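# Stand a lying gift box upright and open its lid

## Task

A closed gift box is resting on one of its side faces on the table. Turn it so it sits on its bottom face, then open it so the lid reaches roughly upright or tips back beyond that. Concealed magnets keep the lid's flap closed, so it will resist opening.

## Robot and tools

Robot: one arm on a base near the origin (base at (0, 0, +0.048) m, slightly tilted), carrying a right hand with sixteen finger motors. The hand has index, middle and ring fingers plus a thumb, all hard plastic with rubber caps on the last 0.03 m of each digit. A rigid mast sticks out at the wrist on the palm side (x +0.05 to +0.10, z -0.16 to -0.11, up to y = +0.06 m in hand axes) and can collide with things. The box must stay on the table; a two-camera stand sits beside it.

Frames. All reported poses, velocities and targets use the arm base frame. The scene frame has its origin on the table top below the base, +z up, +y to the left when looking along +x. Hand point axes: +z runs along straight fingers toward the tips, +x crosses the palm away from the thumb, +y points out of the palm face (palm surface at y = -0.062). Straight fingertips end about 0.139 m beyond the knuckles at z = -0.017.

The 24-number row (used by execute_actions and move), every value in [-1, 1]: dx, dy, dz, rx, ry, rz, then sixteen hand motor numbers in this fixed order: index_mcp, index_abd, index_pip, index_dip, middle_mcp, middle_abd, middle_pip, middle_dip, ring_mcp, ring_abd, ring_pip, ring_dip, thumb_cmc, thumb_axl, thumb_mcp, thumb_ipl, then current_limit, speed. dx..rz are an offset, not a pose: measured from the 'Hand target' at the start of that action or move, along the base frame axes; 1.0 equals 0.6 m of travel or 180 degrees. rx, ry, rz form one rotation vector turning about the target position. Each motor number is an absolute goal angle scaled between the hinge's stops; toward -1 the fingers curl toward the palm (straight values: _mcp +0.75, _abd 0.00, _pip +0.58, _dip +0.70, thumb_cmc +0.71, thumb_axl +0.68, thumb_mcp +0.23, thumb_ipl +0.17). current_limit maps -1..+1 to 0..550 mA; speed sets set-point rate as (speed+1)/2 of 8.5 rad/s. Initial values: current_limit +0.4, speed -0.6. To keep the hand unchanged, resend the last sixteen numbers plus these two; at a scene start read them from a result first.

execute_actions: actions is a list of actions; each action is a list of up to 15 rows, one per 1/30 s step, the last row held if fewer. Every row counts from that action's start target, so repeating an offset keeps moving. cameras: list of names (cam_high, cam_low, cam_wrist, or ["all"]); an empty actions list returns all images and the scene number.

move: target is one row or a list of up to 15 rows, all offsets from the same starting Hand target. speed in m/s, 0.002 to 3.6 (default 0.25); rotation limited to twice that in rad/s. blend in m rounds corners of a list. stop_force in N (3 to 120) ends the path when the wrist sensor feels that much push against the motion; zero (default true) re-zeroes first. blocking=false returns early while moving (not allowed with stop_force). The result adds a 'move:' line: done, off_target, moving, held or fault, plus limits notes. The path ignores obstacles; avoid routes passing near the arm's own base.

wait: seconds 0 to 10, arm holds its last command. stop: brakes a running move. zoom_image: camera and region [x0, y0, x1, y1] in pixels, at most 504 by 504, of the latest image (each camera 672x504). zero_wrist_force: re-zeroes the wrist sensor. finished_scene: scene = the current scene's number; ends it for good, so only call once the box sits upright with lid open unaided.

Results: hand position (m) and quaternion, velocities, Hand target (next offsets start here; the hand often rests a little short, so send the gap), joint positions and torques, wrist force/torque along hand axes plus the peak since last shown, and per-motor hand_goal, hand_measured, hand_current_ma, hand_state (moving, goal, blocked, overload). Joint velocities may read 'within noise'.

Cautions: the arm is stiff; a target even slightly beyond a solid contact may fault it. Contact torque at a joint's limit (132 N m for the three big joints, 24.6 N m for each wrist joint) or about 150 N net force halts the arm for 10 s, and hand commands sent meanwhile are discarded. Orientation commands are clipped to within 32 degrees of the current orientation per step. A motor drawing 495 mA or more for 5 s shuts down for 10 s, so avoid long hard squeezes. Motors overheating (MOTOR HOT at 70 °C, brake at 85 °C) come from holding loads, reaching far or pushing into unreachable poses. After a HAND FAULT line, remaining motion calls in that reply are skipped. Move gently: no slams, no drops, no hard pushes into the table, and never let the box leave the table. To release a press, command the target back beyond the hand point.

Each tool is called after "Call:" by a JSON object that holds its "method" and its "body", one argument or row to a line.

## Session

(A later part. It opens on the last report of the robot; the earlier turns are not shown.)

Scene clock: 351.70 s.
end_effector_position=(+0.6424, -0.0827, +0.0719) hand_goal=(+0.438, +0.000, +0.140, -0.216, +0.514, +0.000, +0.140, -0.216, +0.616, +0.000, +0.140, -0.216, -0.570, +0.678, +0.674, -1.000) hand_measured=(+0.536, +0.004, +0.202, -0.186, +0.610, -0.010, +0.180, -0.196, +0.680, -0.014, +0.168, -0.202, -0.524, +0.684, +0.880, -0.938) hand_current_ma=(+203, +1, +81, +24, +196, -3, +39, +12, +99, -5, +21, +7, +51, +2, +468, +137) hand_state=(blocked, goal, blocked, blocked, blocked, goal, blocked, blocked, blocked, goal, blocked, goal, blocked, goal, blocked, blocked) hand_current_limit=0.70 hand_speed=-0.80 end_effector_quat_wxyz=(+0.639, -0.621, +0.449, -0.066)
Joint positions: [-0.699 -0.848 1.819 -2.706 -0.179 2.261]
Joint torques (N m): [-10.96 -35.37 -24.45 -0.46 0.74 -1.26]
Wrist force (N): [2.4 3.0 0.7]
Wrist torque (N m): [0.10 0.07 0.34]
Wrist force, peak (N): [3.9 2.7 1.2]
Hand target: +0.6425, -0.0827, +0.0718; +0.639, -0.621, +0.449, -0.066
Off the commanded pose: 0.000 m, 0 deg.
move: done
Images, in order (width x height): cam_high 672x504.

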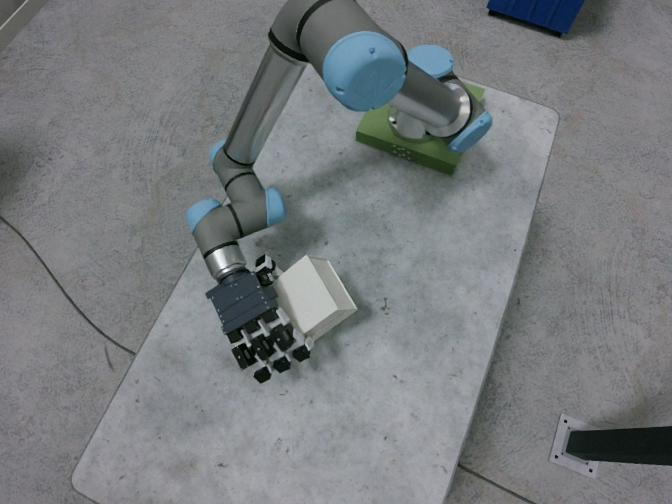

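Call:
{"method": "move", "body": {
  "target": [-0.0383, 0.0278, -0.0308, -0.049, -0.0674, 0, 0.438, 0.0, 0.139, -0.217, 0.514, 0.0, 0.139, -0.217, 0.616, 0.0, 0.139, -0.217, -0.571, 0.678, 0.674, -1.0, 0.7, -0.8],
  "speed": 0.08,
  "cameras": ["cam_high"]
}}

Call:
{"method": "zoom_image", "body": {
  "camera": "cam_high",
  "region": [160, 220, 360, 420]
}}

Scene clock: 356.17 s.
end_effector_position=(+0.6195, -0.0660, +0.0533) hand_goal=(+0.438, +0.000, +0.140, -0.216, +0.514, +0.000, +0.140, -0.216, +0.616, +0.000, +0.140, -0.216, -0.570, +0.678, +0.674, -1.000) hand_measured=(+0.534, +0.004, +0.202, -0.186, +0.608, -0.010, +0.180, -0.194, +0.678, -0.014, +0.168, -0.200, -0.524, +0.684, +0.880, -0.936) hand_current_ma=(+198, +1, +81, +24, +190, -3, +39, +13, +93, -5, +21, +7, +51, +2, +467, +144) hand_state=(blocked, goal, blocked, blocked, blocked, goal, blocked, blocked, blocked, goal, blocked, goal, blocked, goal, blocked, blocked) hand_current_limit=0.70 hand_speed=-0.80 end_effector_quat_wxyz=(+0.633, -0.658, +0.373, -0.165)
Joint positions: [-0.706 -0.832 1.964 -3.119 -0.158 2.252]
Joint torques (N m): [-10.09 -38.89 -20.9 -0.13 0.26 -1.17]
Wrist force (N): [1.6 3.7 0.3]
Wrist torque (N m): [0.15 0.08 0.33]
Wrist force, peak (N): [3.0 3.4 0.9]
Hand target: +0.6195, -0.0660, +0.0533; +0.633, -0.658, +0.373, -0.165
Off the commanded pose: 0.000 m, 0 deg.
move: done
Images, in order (width x height): cam_high 672x504.

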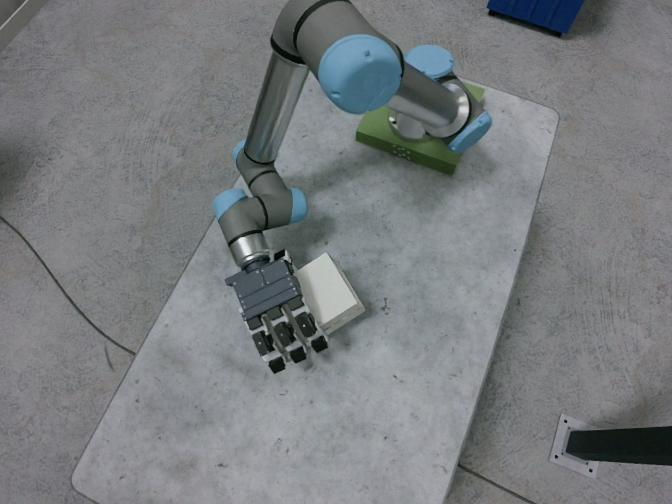

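Scaled by 2.520.

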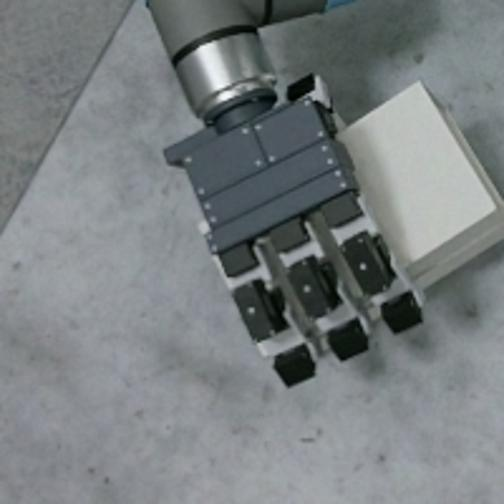

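Call:
{"method": "move", "body": {
  "target": [-0.0297, 0.0216, -0.0333, -0.049, -0.0674, 0, 0.438, 0.0, 0.139, -0.217, 0.514, 0.0, 0.139, -0.217, 0.616, 0.0, 0.139, -0.217, -0.571, 0.678, 0.674, -1.0, 0.7, -0.8],
  "speed": 0.08,
  "cameras": ["all"]
}}

Call:
{"method": "zoom_image", "body": {
  "camera": "cam_low",
  "region": [100, 200, 500, 504]
}}

Scene clock: 360.10 s.
end_effector_position=(+0.6016, -0.0531, +0.0334) hand_goal=(+0.438, +0.000, +0.140, -0.216, +0.514, +0.000, +0.140, -0.216, +0.616, +0.000, +0.140, -0.216, -0.570, +0.678, +0.674, -1.000) hand_measured=(+0.534, +0.004, +0.202, -0.186, +0.606, -0.010, +0.180, -0.194, +0.676, -0.014, +0.168, -0.200, -0.524, +0.684, +0.880, -0.936) hand_current_ma=(+196, +1, +81, +24, +185, -3, +39, +13, +89, -5, +21, +8, +51, +2, +468, +148) hand_state=(blocked, goal, blocked, blocked, blocked, goal, blocked, blocked, blocked, goal, blocked, goal, blocked, goal, blocked, blocked) hand_current_limit=0.70 hand_speed=-0.80 end_effector_quat_wxyz=(-0.616, +0.684, -0.290, +0.262)
Joint positions: [-0.714 -0.756 2.049 -3.573 -0.136 2.284]
Joint torques (N m): [-9.62 -38.5 -15.58 -0.33 -0.3 -0.98]
Wrist force (N): [0.7 3.4 0.3]
Wrist torque (N m): [0.10 0.07 0.29]
Wrist force, peak (N): [1.9 3.9 0.4]
Hand target: +0.6017, -0.0531, +0.0334; -0.616, +0.684, -0.290, +0.262
Off the commanded pose: 0.000 m, 0 deg.
move: done

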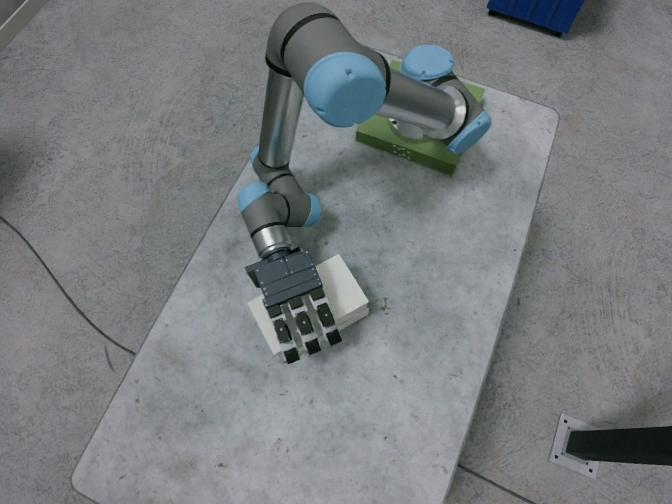

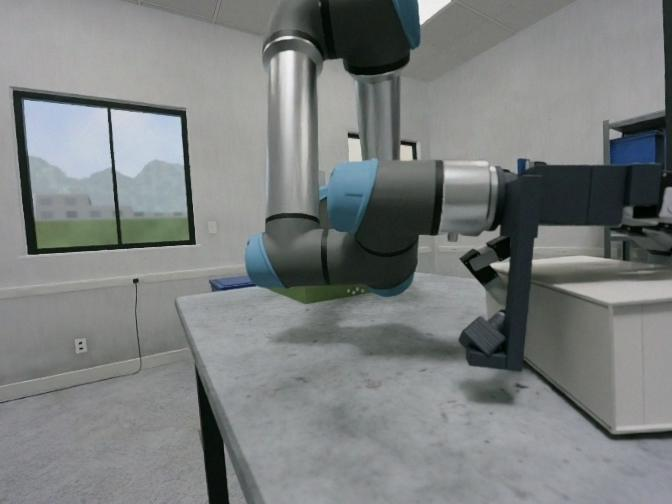

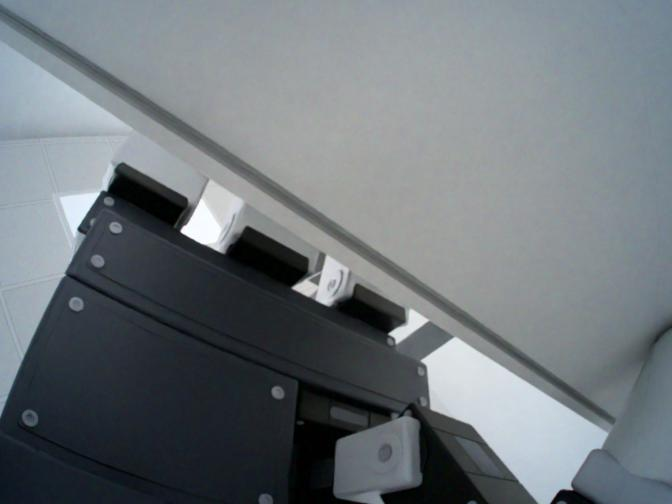

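Scaled by 1.260.

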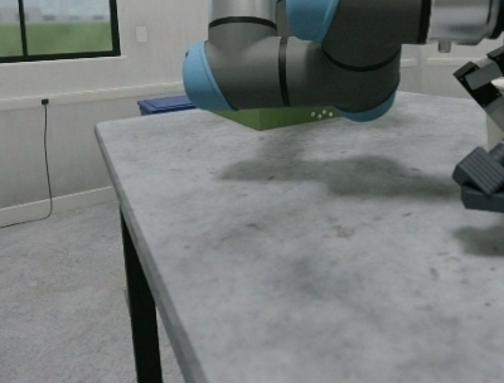

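Call:
{"method": "zoom_image", "body": {
  "camera": "cam_low",
  "region": [430, 130, 672, 450]
}}

Call:
{"method": "zoom_image", "body": {
  "camera": "cam_high",
  "region": [220, 230, 400, 390]
}}

Scaled by 1.575.

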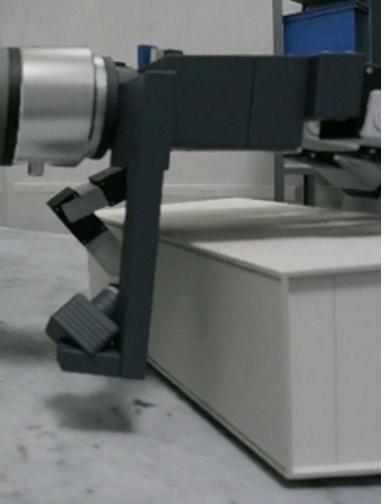

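Scaled by 2.800.

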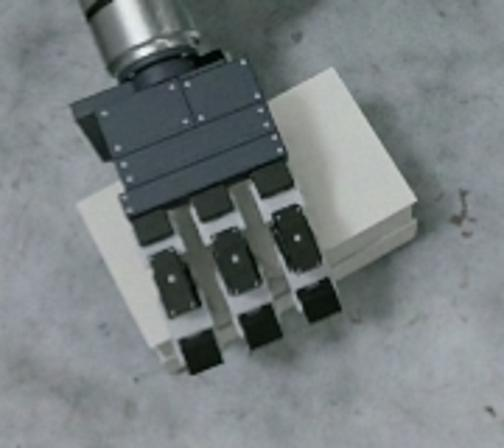

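Call:
{"method": "zoom_image", "body": {
  "camera": "cam_low",
  "region": [552, 240, 672, 450]
}}

Call:
{"method": "zoom_image", "body": {
  "camera": "cam_high",
  "region": [320, 270, 390, 340]
}}

Scaled by 2.400.

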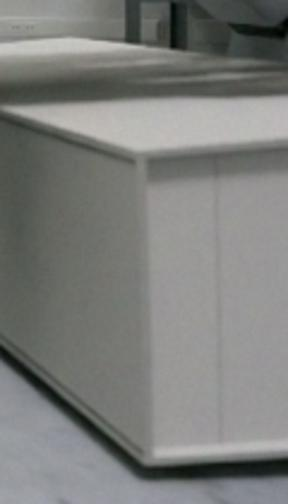

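Scaled by 7.200.

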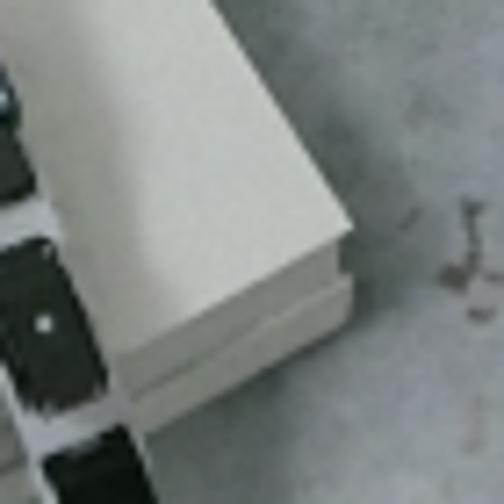

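Call:
{"method": "move", "body": {
  "target": [0, 0, -0.035, 0, 0, 0, 0.438, 0.0, 0.139, -0.217, 0.514, 0.0, 0.139, -0.217, 0.616, 0.0, 0.139, -0.217, -0.571, 0.678, 0.674, -1.0, 0.7, -0.8],
  "speed": 0.012,
  "stop_force": 5,
  "cameras": ["cam_high", "cam_low"]
}}

Call:
{"method": "zoom_image", "body": {
  "camera": "cam_low",
  "region": [432, 150, 672, 450]
}}

Scene clock: 370.70 s.
end_effector_position=(+0.6017, -0.0531, +0.0257) hand_goal=(+0.438, +0.000, +0.140, -0.216, +0.514, +0.000, +0.140, -0.216, +0.616, +0.000, +0.140, -0.216, -0.570, +0.678, +0.674, -1.000) hand_measured=(+0.532, +0.004, +0.202, -0.182, +0.606, -0.010, +0.182, -0.192, +0.676, -0.014, +0.170, -0.200, -0.524, +0.684, +0.880, -0.938) hand_current_ma=(+191, +1, +81, +30, +183, -3, +42, +15, +88, -5, +23, +8, +51, +2, +468, +143) hand_state=(blocked, goal, blocked, blocked, blocked, goal, blocked, blocked, blocked, goal, blocked, goal, blocked, goal, blocked, blocked) hand_current_limit=0.70 hand_speed=-0.80 end_effector_quat_wxyz=(-0.616, +0.684, -0.290, +0.262)
Joint positions: [-0.714 -0.736 2.044 -3.587 -0.136 2.283]
Joint torques (N m): [11.82 -52.78 -0.71 -0.06 -0.48 -1.36]
Wrist force (N): [1.1 1.4 -0.1]
Wrist torque (N m): [-0.06 0.09 0.31]
Wrist force, peak (N): [-0.1 -5.5 1.2]
Hand target: +0.6017, -0.0531, +0.0257; -0.616, +0.684, -0.290, +0.262 (not the last commanded pose)
Off the commanded pose: 0.013 m, 0 deg.
move: contact
Images, in order (width x height): cam_high 672x504, cam_low 672x504.

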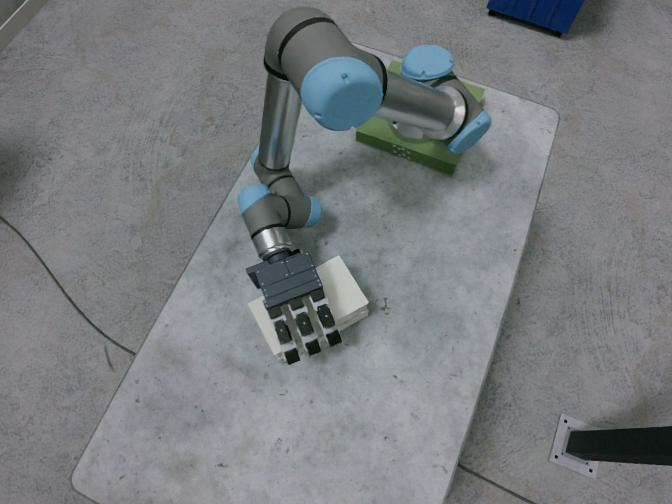

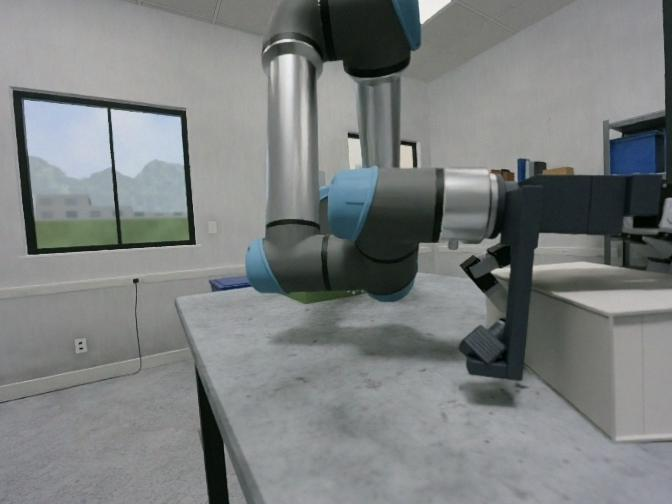

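Scaled by 1.680.

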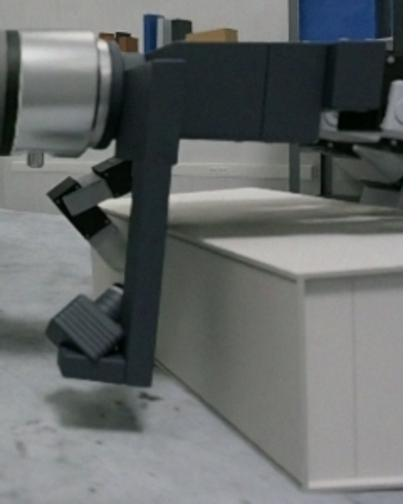

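Call:
{"method": "move", "body": {
  "target": [0, 0, 0.0, 0, 0, 0, 0.89, 0.0, 0.285, -0.029, 0.89, 0.0, 0.285, -0.029, 0.89, 0.0, 0.285, -0.029, -0.571, 0.678, 1.0, -0.373, 0.4, -0.75],
  "cameras": ["cam_high", "cam_low"]
}}

Call:
{"method": "zoom_image", "body": {
  "camera": "cam_high",
  "region": [220, 230, 400, 390]
}}

Scene clock: 399.90 s.
end_effector_position=(+0.6017, -0.0531, +0.0257) hand_goal=(+0.890, +0.000, +0.286, -0.028, +0.890, +0.000, +0.286, -0.028, +0.890, +0.000, +0.286, -0.028, -0.570, +0.678, +1.000, -0.372) hand_measured=(+0.868, +0.004, +0.278, -0.030, +0.866, -0.002, +0.280, -0.030, +0.866, -0.004, +0.280, -0.030, -0.568, +0.680, +0.992, -0.374) hand_current_ma=(-15, +0, -2, +0, -18, +0, -2, +0, -17, +0, -1, +0, +0, +0, -4, -1) hand_state=(blocked, goal, goal, goal, blocked, goal, goal, goal, blocked, goal, goal, goal, goal, goal, goal, goal) hand_current_limit=0.40 hand_speed=-0.75 end_effector_quat_wxyz=(-0.616, +0.684, -0.290, +0.262)
Joint positions: [-0.714 -0.736 2.044 -3.587 -0.136 2.283]
Joint torques (N m): [11.68 -51.41 -3.36 -0.52 -0.14 -1.32]
Wrist force (N): [0.7 0.7 0.1]
Wrist torque (N m): [-0.01 0.06 0.32]
Wrist force, peak (N): [1.1 1.6 -0.2]
Hand target: +0.6017, -0.0531, +0.0257; -0.616, +0.684, -0.290, +0.262
Off the commanded pose: 0.000 m, 0 deg.
move: done
Images, in order (width x height): cam_high 672x504, cam_low 672x504.

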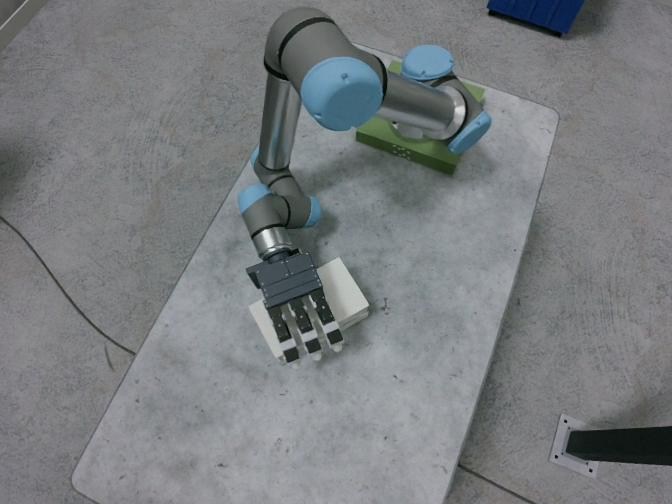

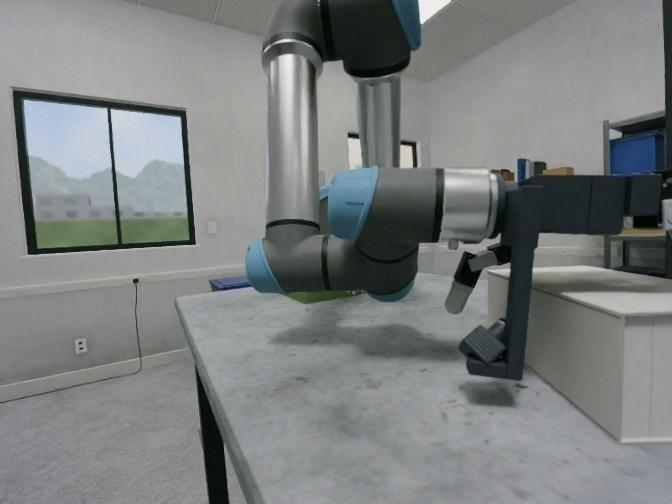

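Scaled by 2.800.

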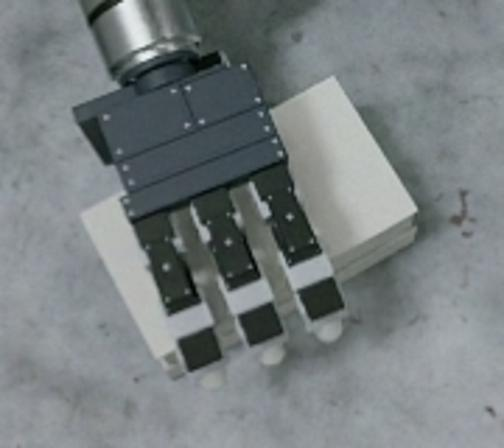

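Call:
{"method": "move", "body": {
  "target": [
    [0, 0, 0.258, 0, 0, 0, 0.89, 0.0, 0.285, -0.029, 0.89, 0.0, 0.285, -0.029, 0.89, 0.0, 0.285, -0.029, -0.571, 0.678, 1.0, -0.373, 0.4, -0.7],
    [0.13, 0.1492, 0.3238, -0.4766, 0.4183, 0.0338, 0.754, 0.0, 0.285, 0.116, 0.754, 0.0, 0.285, 0.116, 0.754, 0.0, 0.285, 0.116, 0.714, 0.678, 0.226, 0.168, 0.4, -0.7]
  ],
  "speed": [0.2, 0.4],
  "blend": [0.0, 0],
  "cameras": ["cam_high", "cam_wrist"]
}}

Scene clock: 419.57 s.
end_effector_position=(+0.6797, +0.0364, +0.2200) hand_goal=(+0.754, +0.000, +0.286, +0.116, +0.754, +0.000, +0.286, +0.116, +0.754, +0.000, +0.286, +0.116, +0.714, +0.678, +0.226, +0.168) hand_measured=(+0.764, +0.004, +0.284, +0.114, +0.766, -0.002, +0.286, +0.114, +0.766, -0.002, +0.286, +0.114, +0.716, +0.680, +0.224, +0.164) hand_current_ma=(+4, +0, +0, +0, +5, +0, +0, +0, +5, +0, +0, +0, +0, +0, +0, -1) hand_state=(goal, goal, goal, goal, goal, goal, goal, goal, goal, goal, goal, goal, goal, goal, goal, goal) hand_current_limit=0.40 hand_speed=-0.70 end_effector_quat_wxyz=(+0.246, +0.917, -0.303, -0.081)
Joint positions: [0.05 -0.673 0.716 -1.263 -1.967 2.331]
Joint torques (N m): [-14.79 -48.93 -33.69 0.42 -3.16 1.04]
Wrist force (N): [-0.2 -0.2 0.2]
Wrist torque (N m): [0.08 0.04 -0.07]
Wrist force, peak (N): [0.5 3.5 0.4]
Hand target: +0.6797, +0.0364, +0.2200; +0.246, +0.917, -0.303, -0.081
Off the commanded pose: 0.000 m, 0 deg.
move: done
Images, in order (width x height): cam_high 672x504, cam_wrist 672x504.

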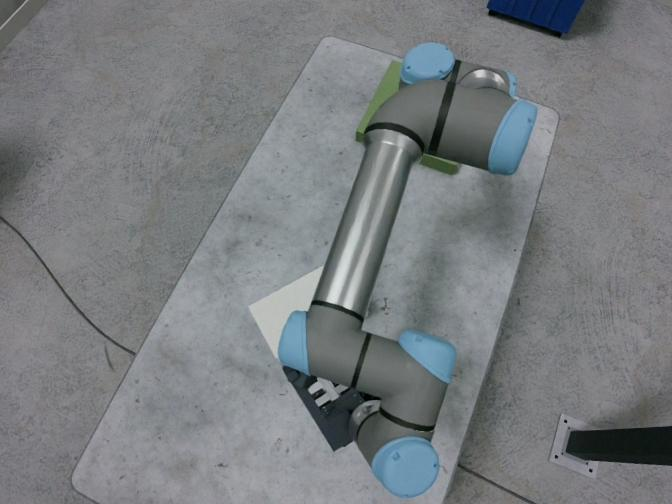

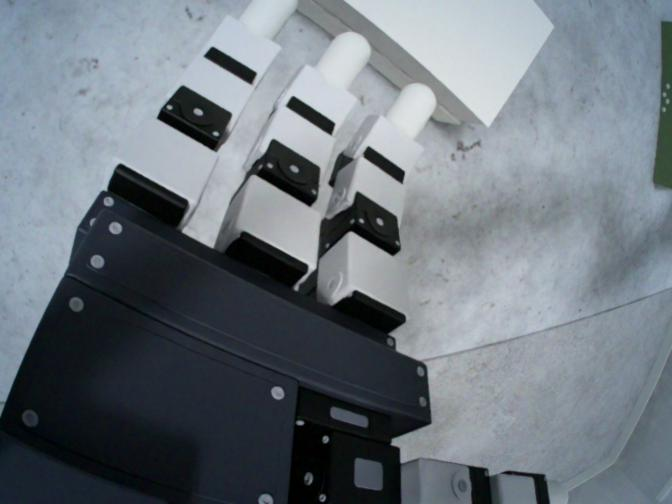

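Call:
{"method": "zoom_image", "body": {
  "camera": "cam_wrist",
  "region": [220, 0, 580, 200]
}}

Scaled by 1.400 from the camera's 672x504 image, which has a finer 960x720 frame.

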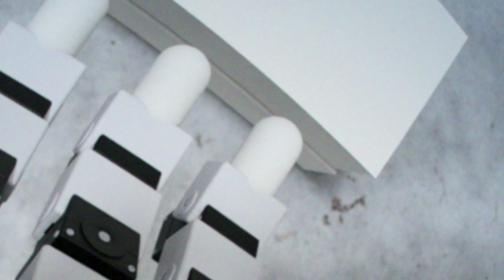

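Call:
{"method": "move", "body": {
  "target": [0, 0, -0.2258, 0, 0, 0, 0.754, 0.0, 0.285, 0.116, 0.754, 0.0, 0.285, 0.116, 0.754, 0.0, 0.285, 0.116, 0.714, 0.678, 0.226, 0.168, 0.4, -0.7],
  "speed": 0.15,
  "stop_force": 12,
  "cameras": ["all"]
}}

Call:
{"method": "zoom_image", "body": {
  "camera": "cam_low",
  "region": [420, 100, 672, 450]
}}

Call:
{"method": "zoom_image", "body": {
  "camera": "cam_wrist",
  "region": [200, 0, 560, 200]
}}

Scene clock: 424.03 s.
end_effector_position=(+0.6797, +0.0364, +0.0845) hand_goal=(+0.754, +0.000, +0.286, +0.116, +0.754, +0.000, +0.286, +0.116, +0.754, +0.000, +0.286, +0.116, +0.714, +0.678, +0.226, +0.168) hand_measured=(+0.764, +0.004, +0.286, +0.114, +0.766, -0.002, +0.286, +0.114, +0.766, -0.002, +0.286, +0.114, +0.716, +0.680, +0.224, +0.164) hand_current_ma=(+4, +0, +0, +0, +5, +0, +0, +0, +5, +0, +0, +0, +0, +0, +0, -1) hand_state=(goal, goal, goal, goal, goal, goal, goal, goal, goal, goal, goal, goal, goal, goal, goal, goal) hand_current_limit=0.40 hand_speed=-0.70 end_effector_quat_wxyz=(+0.246, +0.917, -0.303, -0.081)
Joint positions: [0.05 -0.593 0.918 -1.544 -1.967 2.33]
Joint torques (N m): [10.52 -69.01 -24.34 -3.19 -2.22 -0.39]
Wrist force (N): [-0.1 -0.2 0.2]
Wrist torque (N m): [0.08 0.03 -0.07]
Wrist force, peak (N): [-0.3 -1.5 1.6]
Hand target: +0.6797, +0.0364, +0.0845; +0.246, +0.917, -0.303, -0.081
Off the commanded pose: 0.000 m, 0 deg.
move: done

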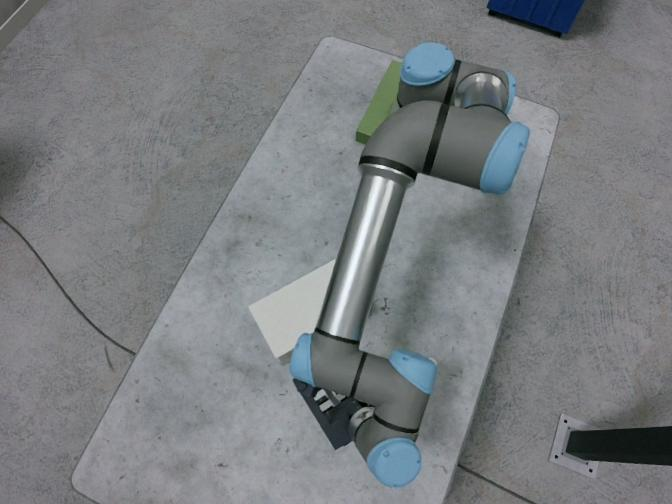

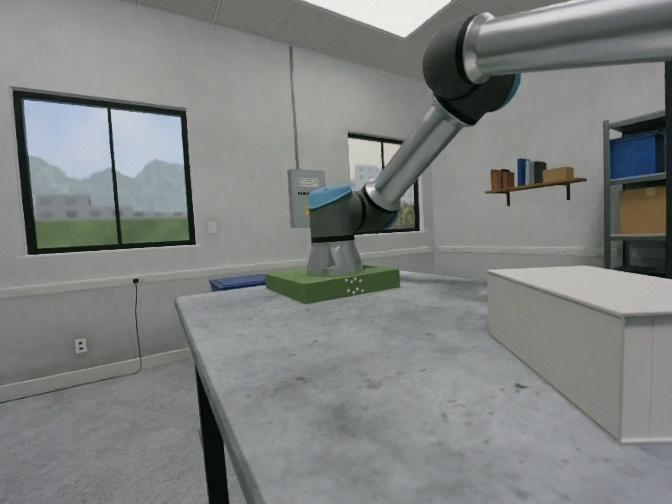

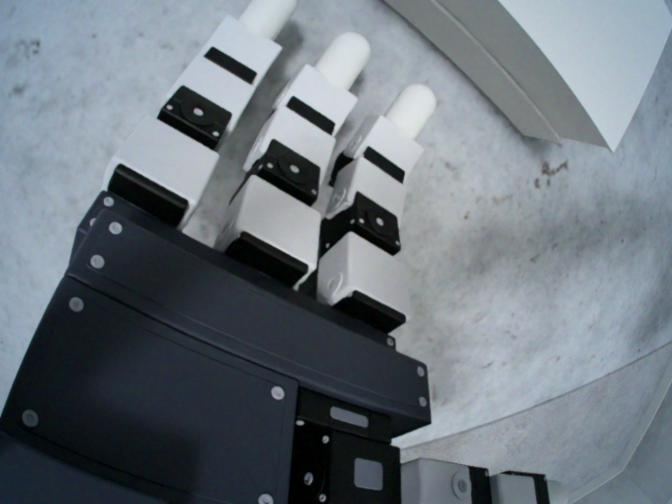

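Scaled by 1.440.

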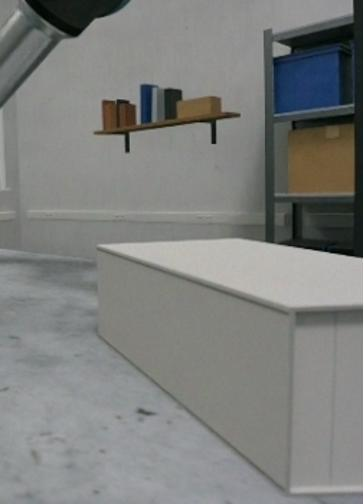

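Scaled by 1.400 from the camera's 672x504 image, which has a finer 960x720 frame.

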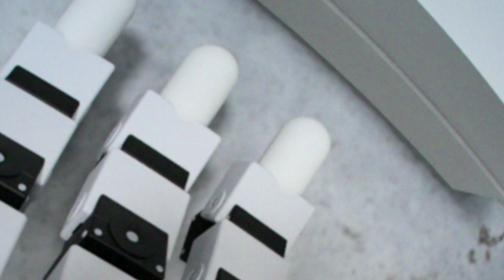

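Call:
{"method": "move", "body": {
  "target": [0, 0, -0.07, 0, 0, 0, 0.754, 0.0, 0.285, 0.116, 0.754, 0.0, 0.285, 0.116, 0.754, 0.0, 0.285, 0.116, 0.714, 0.678, 0.226, 0.168, 0.4, -0.7],
  "speed": 0.02,
  "stop_force": 3,
  "cameras": ["cam_wrist"]
}}

Call:
{"method": "zoom_image", "body": {
  "camera": "cam_wrist",
  "region": [200, 0, 660, 260]
}}

Scene clock: 430.73 s.
end_effector_position=(+0.6797, +0.0364, +0.0677) hand_goal=(+0.754, +0.000, +0.286, +0.116, +0.754, +0.000, +0.286, +0.116, +0.754, +0.000, +0.286, +0.116, +0.714, +0.678, +0.226, +0.168) hand_measured=(+0.760, +0.002, +0.286, +0.114, +0.756, -0.002, +0.286, +0.114, +0.756, -0.002, +0.286, +0.114, +0.716, +0.680, +0.224, +0.164) hand_current_ma=(+1, +0, +0, +0, +0, +0, +0, +0, +0, +0, +0, +0, +0, +0, +0, -1) hand_state=(goal, goal, goal, goal, goal, goal, goal, goal, goal, goal, goal, goal, goal, goal, goal, goal) hand_current_limit=0.40 hand_speed=-0.70 end_effector_quat_wxyz=(+0.246, +0.917, -0.303, -0.081)
Joint positions: [0.05 -0.577 0.931 -1.574 -1.967 2.331]
Joint torques (N m): [11.97 -71.7 -32.78 -2.85 -0.12 0.97]
Wrist force (N): [-0.2 -0.2 0.2]
Wrist torque (N m): [0.09 0.04 -0.08]
Wrist force, peak (N): [-0.1 2.1 -7.5]
Hand target: +0.6797, +0.0364, +0.0677; +0.246, +0.917, -0.303, -0.081 (not the last commanded pose)
Off the commanded pose: 0.025 m, 0 deg.
move: contact
Images, in order (width x height): cam_wrist 672x504.

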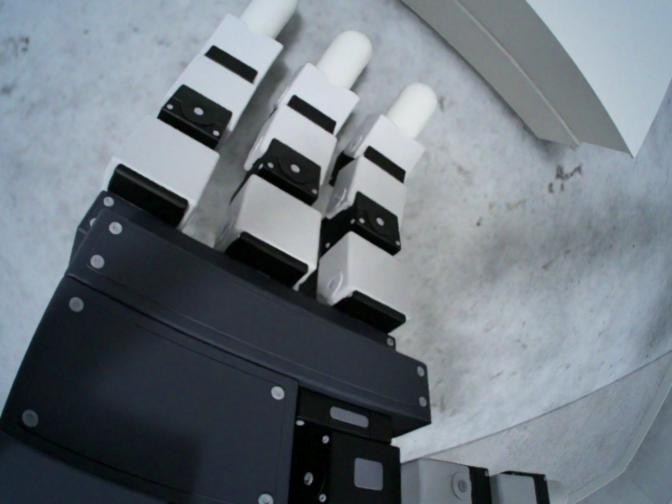

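Scaled by 1.096 from the camera's 672x504 image, which has a finer 960x720 frame.

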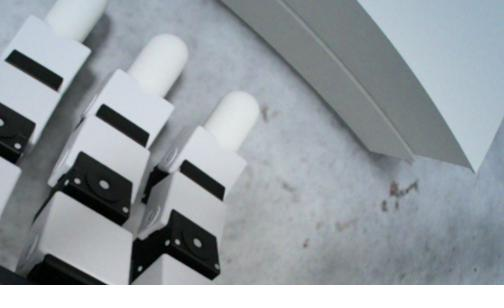

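Call:
{"method": "move", "body": {
  "target": [
    [0, 0, 0.005, 0, 0, 0, 0.754, 0.0, 0.285, -0.101, 0.754, 0.0, 0.285, -0.101, 0.754, 0.0, 0.285, -0.101, 0.714, 0.678, 0.226, 0.168, 0.4, -0.7],
    [-0.0397, -0.0536, 0.005, 0, 0, 0, 0.754, 0.0, 0.285, -0.101, 0.754, 0.0, 0.285, -0.101, 0.754, 0.0, 0.285, -0.101, 0.714, 0.678, 0.226, 0.168, 0.4, -0.7]
  ],
  "speed": [0.05, 0.04],
  "cameras": ["cam_wrist", "cam_low"]
}}

Call:
{"method": "zoom_image", "body": {
  "camera": "cam_wrist",
  "region": [200, 0, 660, 260]
}}

Scene clock: 435.97 s.
end_effector_position=(+0.6559, +0.0041, +0.0708) hand_goal=(+0.754, +0.000, +0.286, -0.100, +0.754, +0.000, +0.286, -0.100, +0.754, +0.000, +0.286, -0.100, +0.714, +0.678, +0.226, +0.168) hand_measured=(+0.760, +0.002, +0.286, -0.096, +0.756, -0.002, +0.286, -0.096, +0.756, -0.002, +0.286, -0.096, +0.716, +0.680, +0.224, +0.164) hand_current_ma=(+1, +0, +0, +1, +0, +0, +0, +0, +0, +0, +0, +0, +0, +0, +0, -1) hand_state=(goal, goal, goal, goal, goal, goal, goal, goal, goal, goal, goal, goal, goal, goal, goal, goal) hand_current_limit=0.40 hand_speed=-0.70 end_effector_quat_wxyz=(+0.246, +0.917, -0.303, -0.081)
Joint positions: [0.011 -0.657 1.084 -1.662 -1.981 2.29]
Joint torques (N m): [14.16 -47.5 -31.74 0.54 -0.59 1.51]
Wrist force (N): [-0.1 -0.4 0.2]
Wrist torque (N m): [0.07 0.01 -0.08]
Wrist force, peak (N): [-0.5 -1.2 -0.1]
Hand target: +0.6558, +0.0043, +0.0707; +0.246, +0.917, -0.303, -0.081
Off the commanded pose: 0.000 m, 0 deg.
move: done
Images, in order (width x height): cam_low 672x504, cam_wrist 672x504.

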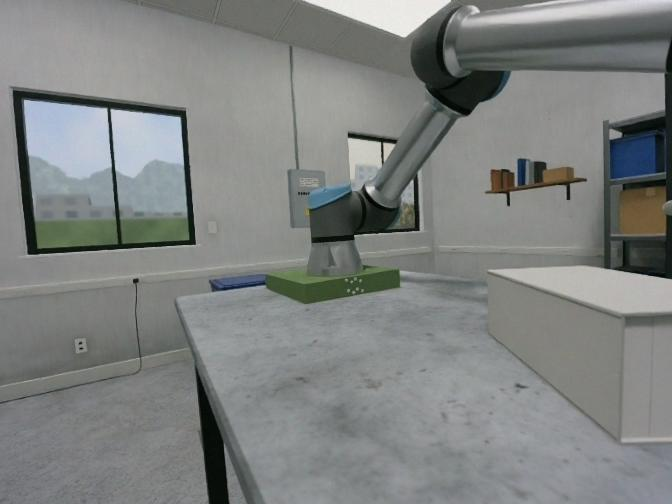

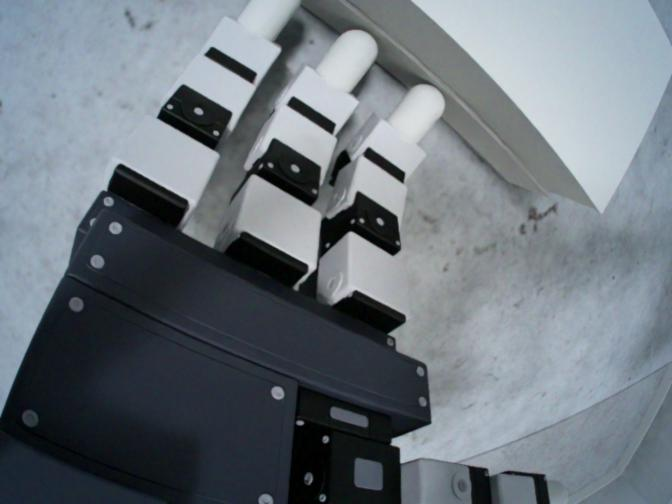

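Scaled by 1.096 from the camera's 672x504 image, which has a finer 960x720 frame.

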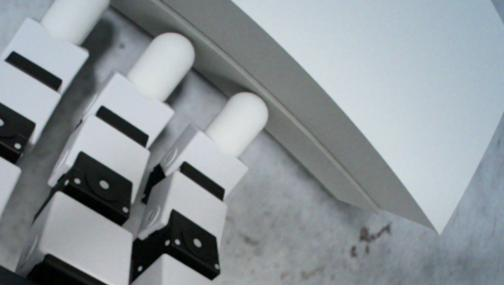

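Call:
{"method": "move", "body": {
  "target": [-0.0298, -0.0402, 0, 0, 0, 0, 0.754, 0.0, 0.285, -0.101, 0.754, 0.0, 0.285, -0.101, 0.754, 0.0, 0.285, -0.101, 0.714, 0.678, 0.226, 0.168, 0.4, -0.7],
  "speed": 0.02,
  "stop_force": 3,
  "cameras": ["cam_wrist", "cam_high"]
}}

Call:
{"method": "zoom_image", "body": {
  "camera": "cam_wrist",
  "region": [200, 0, 660, 260]
}}

Scene clock: 441.17 s.
end_effector_position=(+0.6380, -0.0198, +0.0707) hand_goal=(+0.754, +0.000, +0.286, -0.100, +0.754, +0.000, +0.286, -0.100, +0.754, +0.000, +0.286, -0.100, +0.714, +0.678, +0.226, +0.168) hand_measured=(+0.760, +0.002, +0.286, -0.102, +0.756, -0.002, +0.286, -0.098, +0.756, -0.002, +0.286, -0.096, +0.716, +0.680, +0.224, +0.164) hand_current_ma=(+2, +0, +0, +0, +0, +0, +0, +0, +0, +0, +0, +0, +0, +0, +0, -1) hand_state=(goal, goal, goal, goal, goal, goal, goal, goal, goal, goal, goal, goal, goal, goal, goal, goal) hand_current_limit=0.40 hand_speed=-0.70 end_effector_quat_wxyz=(+0.246, +0.917, -0.303, -0.081)
Joint positions: [-0.02 -0.708 1.185 -1.726 -1.991 2.258]
Joint torques (N m): [14.2 -45.58 -31.96 0.2 0.54 1.12]
Wrist force (N): [-0.2 -0.2 0.0]
Wrist torque (N m): [0.10 0.03 -0.07]
Wrist force, peak (N): [-0.3 -1.5 -0.9]
Hand target: +0.6380, -0.0198, +0.0707; +0.246, +0.917, -0.303, -0.081
Off the commanded pose: 0.000 m, 0 deg.
move: done
Images, in order (width x height): cam_high 672x504, cam_wrist 672x504.

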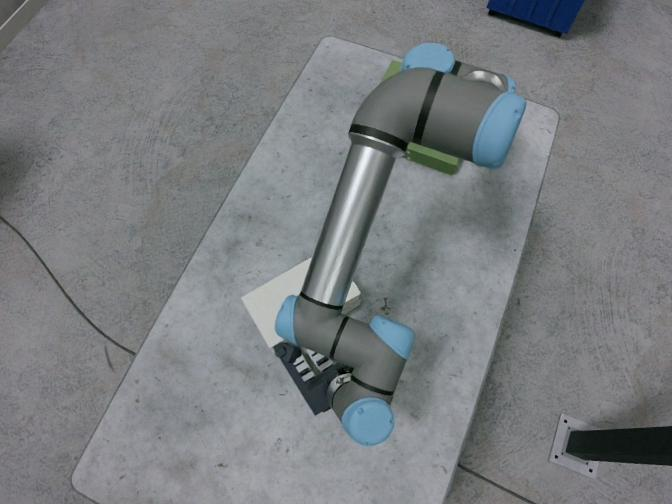

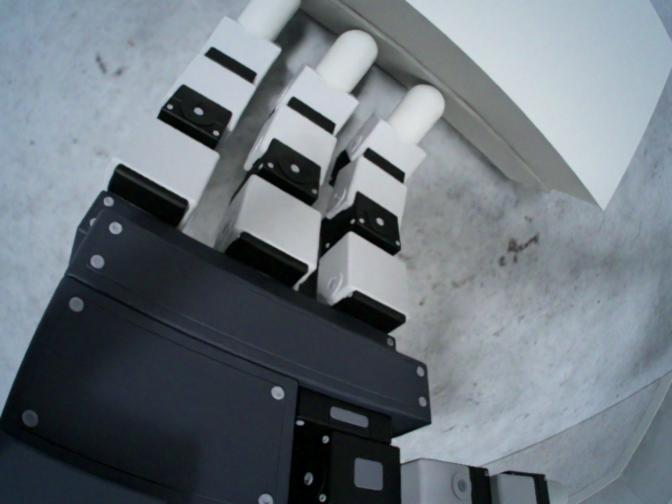

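Scaled by 1.096 from the camera's 672x504 image, which has a finer 960x720 frame.

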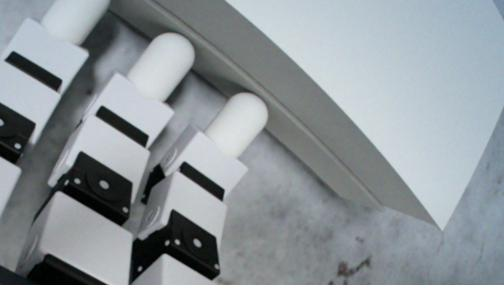

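Call:
{"method": "move", "body": {
  "target": [0.003, 0.004, 0.0333, 0, 0, 0, 0.754, 0.0, 0.285, -0.101, 0.754, 0.0, 0.285, -0.101, 0.754, 0.0, 0.285, -0.101, 0.714, 0.678, 0.226, 0.168, 0.7, -0.7],
  "speed": 0.03,
  "cameras": ["cam_wrist", "cam_low"]
}}

Call:
{"method": "zoom_image", "body": {
  "camera": "cam_wrist",
  "region": [200, 0, 660, 260]
}}

Scene clock: 448.03 s.
end_effector_position=(+0.6398, -0.0174, +0.0910) hand_goal=(+0.754, +0.000, +0.286, -0.100, +0.754, +0.000, +0.286, -0.100, +0.754, +0.000, +0.286, -0.100, +0.714, +0.678, +0.226, +0.168) hand_measured=(+0.760, +0.002, +0.286, -0.102, +0.756, -0.002, +0.286, -0.098, +0.756, -0.002, +0.286, -0.096, +0.716, +0.680, +0.224, +0.164) hand_current_ma=(+2, +0, +0, +0, +0, +0, +0, +0, +0, +0, +0, +0, +0, +0, +0, -1) hand_state=(goal, goal, goal, goal, goal, goal, goal, goal, goal, goal, goal, goal, goal, goal, goal, goal) hand_current_limit=0.70 hand_speed=-0.70 end_effector_quat_wxyz=(+0.246, +0.917, -0.303, -0.081) end_effector_velocity=(+0.001, +0.000, +0.000) end_effector_angular_velocity=(+0.000, -0.005, -0.001)
Joint positions: [-0.017 -0.726 1.161 -1.683 -1.99 2.262]
Joint velocities: [-0.001 -0.001 0.001 -0.006 0 0]
Joint torques (N m): [9.81 -47.71 -15.66 -3.11 0.95 0.76]
Wrist force (N): [-0.2 -0.1 0.1]
Wrist torque (N m): [0.10 0.03 -0.16]
Wrist force, peak (N): [-0.3 -0.6 0.9]
Hand target: +0.6398, -0.0174, +0.0907; +0.246, +0.917, -0.303, -0.081
Off the commanded pose: 0.000 m, 0 deg.
move: done
Images, in order (width x height): cam_low 672x504, cam_wrist 672x504.

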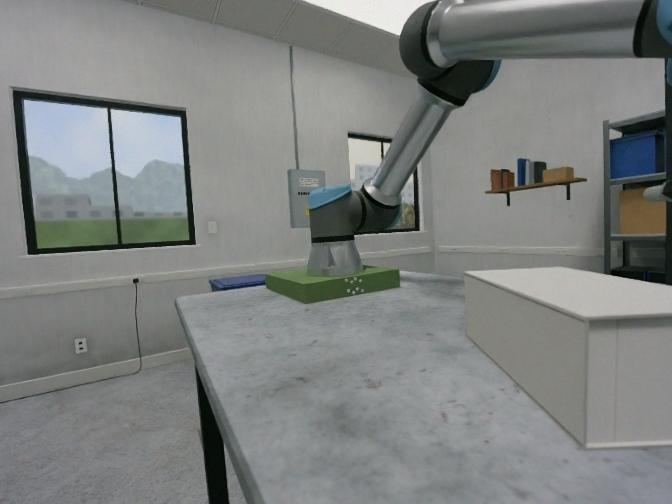

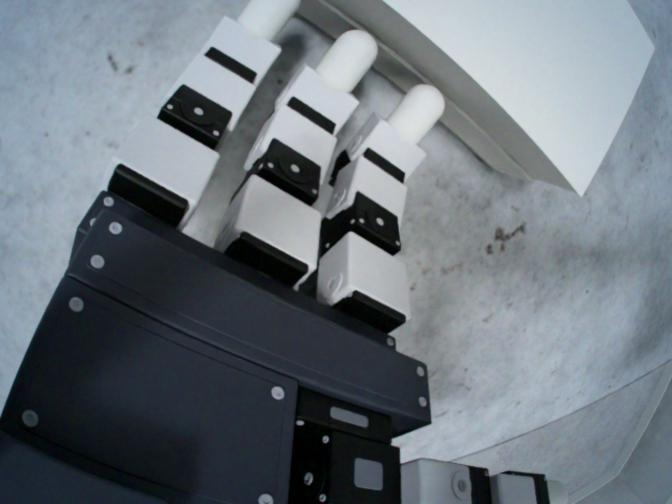

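Scaled by 1.096 from the camera's 672x504 image, which has a finer 960x720 frame.

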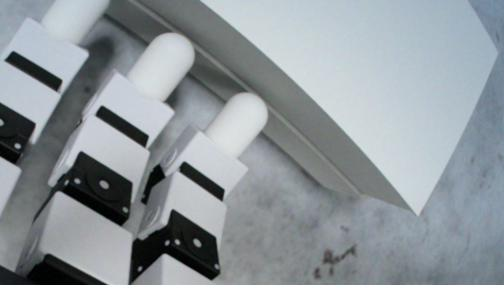

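Call:
{"method": "zoom_image", "body": {
  "camera": "cam_wrist",
  "region": [420, 60, 600, 200]
}}

Call:
{"method": "zoom_image", "body": {
  "camera": "cam_wrist",
  "region": [290, 0, 450, 120]
}}

Scaled by 2.800 from the camera's 672x504 image, which has a finer 960x720 frame.

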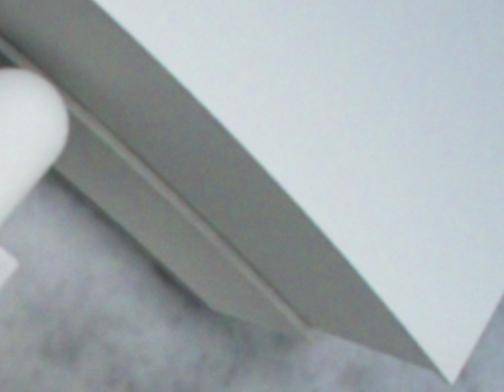

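Scaled by 3.150 from the camera's 672x504 image, which has a finer 960x720 frame.

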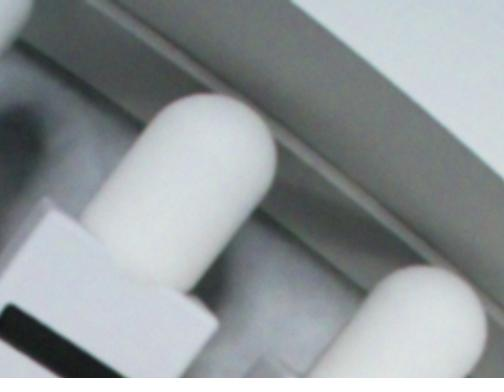

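Call:
{"method": "move", "body": {
  "target": [0.057, 0.077, 0.0833, -0.0893, 0.0661, 0, 0.754, 0.0, 0.285, -0.101, 0.754, 0.0, 0.285, -0.101, 0.754, 0.0, 0.285, -0.101, 0.714, 0.678, 0.226, 0.168, 0.4, -0.7],
  "speed": 0.2,
  "cameras": ["cam_wrist"]
}}

Call:
{"method": "zoom_image", "body": {
  "camera": "cam_wrist",
  "region": [280, 0, 640, 240]
}}

Scene clock: 475.87 s.
end_effector_position=(+0.6462, -0.0085, +0.1003) hand_goal=(+0.754, +0.000, +0.286, -0.100, +0.754, +0.000, +0.286, -0.100, +0.754, +0.000, +0.286, -0.100, +0.714, +0.678, +0.226, +0.168) hand_measured=(+0.760, +0.002, +0.286, -0.102, +0.758, -0.002, +0.286, -0.098, +0.758, -0.002, +0.286, -0.096, +0.718, +0.680, +0.224, +0.164) hand_current_ma=(+2, +0, +0, +0, +1, +0, +0, +0, +1, +0, +0, +0, +1, +0, +0, -1) hand_state=(goal, goal, goal, goal, goal, goal, goal, goal, goal, goal, goal, goal, goal, goal, goal, goal) hand_current_limit=0.40 hand_speed=-0.70 end_effector_quat_wxyz=(+0.276, +0.909, -0.299, -0.089)
Joint positions: [0.006 -0.689 1.086 -1.591 -2.033 2.302]
Joint torques (N m): [-12.81 -68.85 -15.91 -1.46 1.05 -1.47]
Wrist force (N): [-0.3 0.0 0.1]
Wrist torque (N m): [0.13 0.02 -0.11]
Wrist force, peak (N): [-1.1 -3.8 -2.1]
Hand target: +0.6461, -0.0087, +0.1003; +0.276, +0.909, -0.299, -0.089 (not the last commanded pose)
Off the commanded pose: 0.062 m, 16 deg.
move: held (a check stopped the path); limits=held
pose unreachable: on one or more control steps of this call, first in action 0 (counted from 0), an arm could not follow its commanded pose, so it was not sent that pose on those steps. It may still have moved: this result reports where it is.
cause: moving toward the commanded pose would bring two parts of the arm too close to each other (joints 4 (wrist 1) to 6 (wrist 3) lie between them).
Images, in order (width x height): cam_wrist 672x504.

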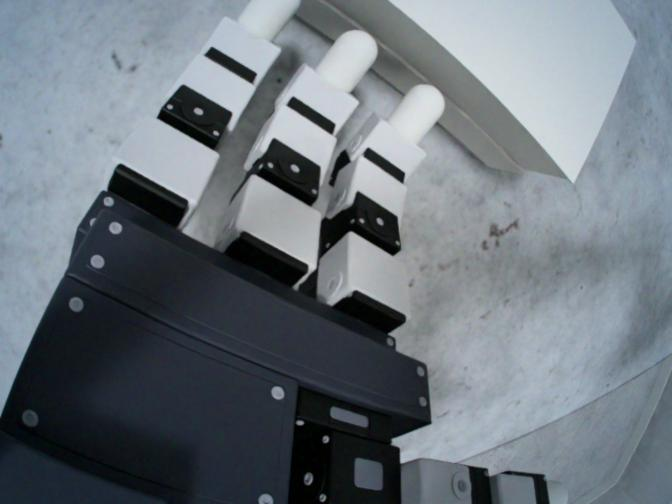

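Scaled by 1.400 from the camera's 672x504 image, which has a finer 960x720 frame.

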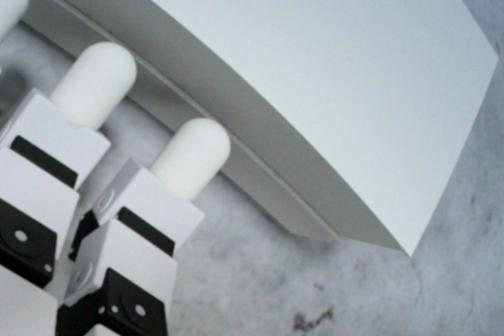

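Call:
{"method": "zoom_image", "body": {
  "camera": "cam_wrist",
  "region": [440, 90, 580, 195]
}}

Call:
{"method": "zoom_image", "body": {
  "camera": "cam_wrist",
  "region": [300, 0, 440, 105]
}}

Scaled by 3.600 from the camera's 672x504 image, which has a finer 960x720 frame.

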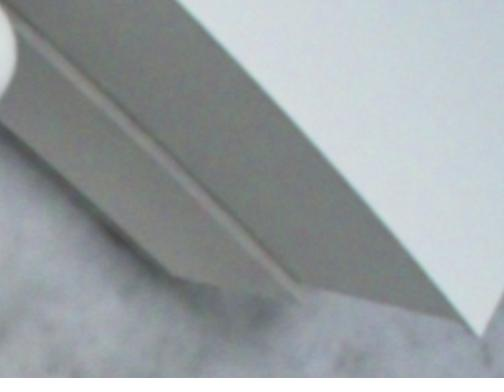

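Scaled by 3.600 from the camera's 672x504 image, which has a finer 960x720 frame.

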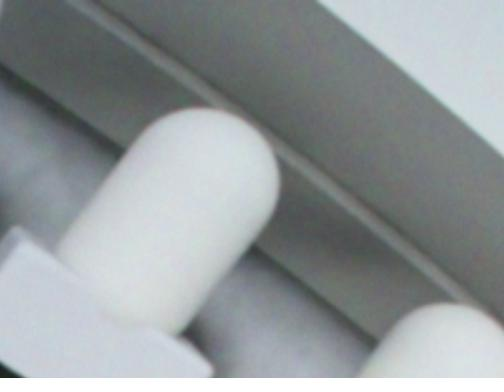

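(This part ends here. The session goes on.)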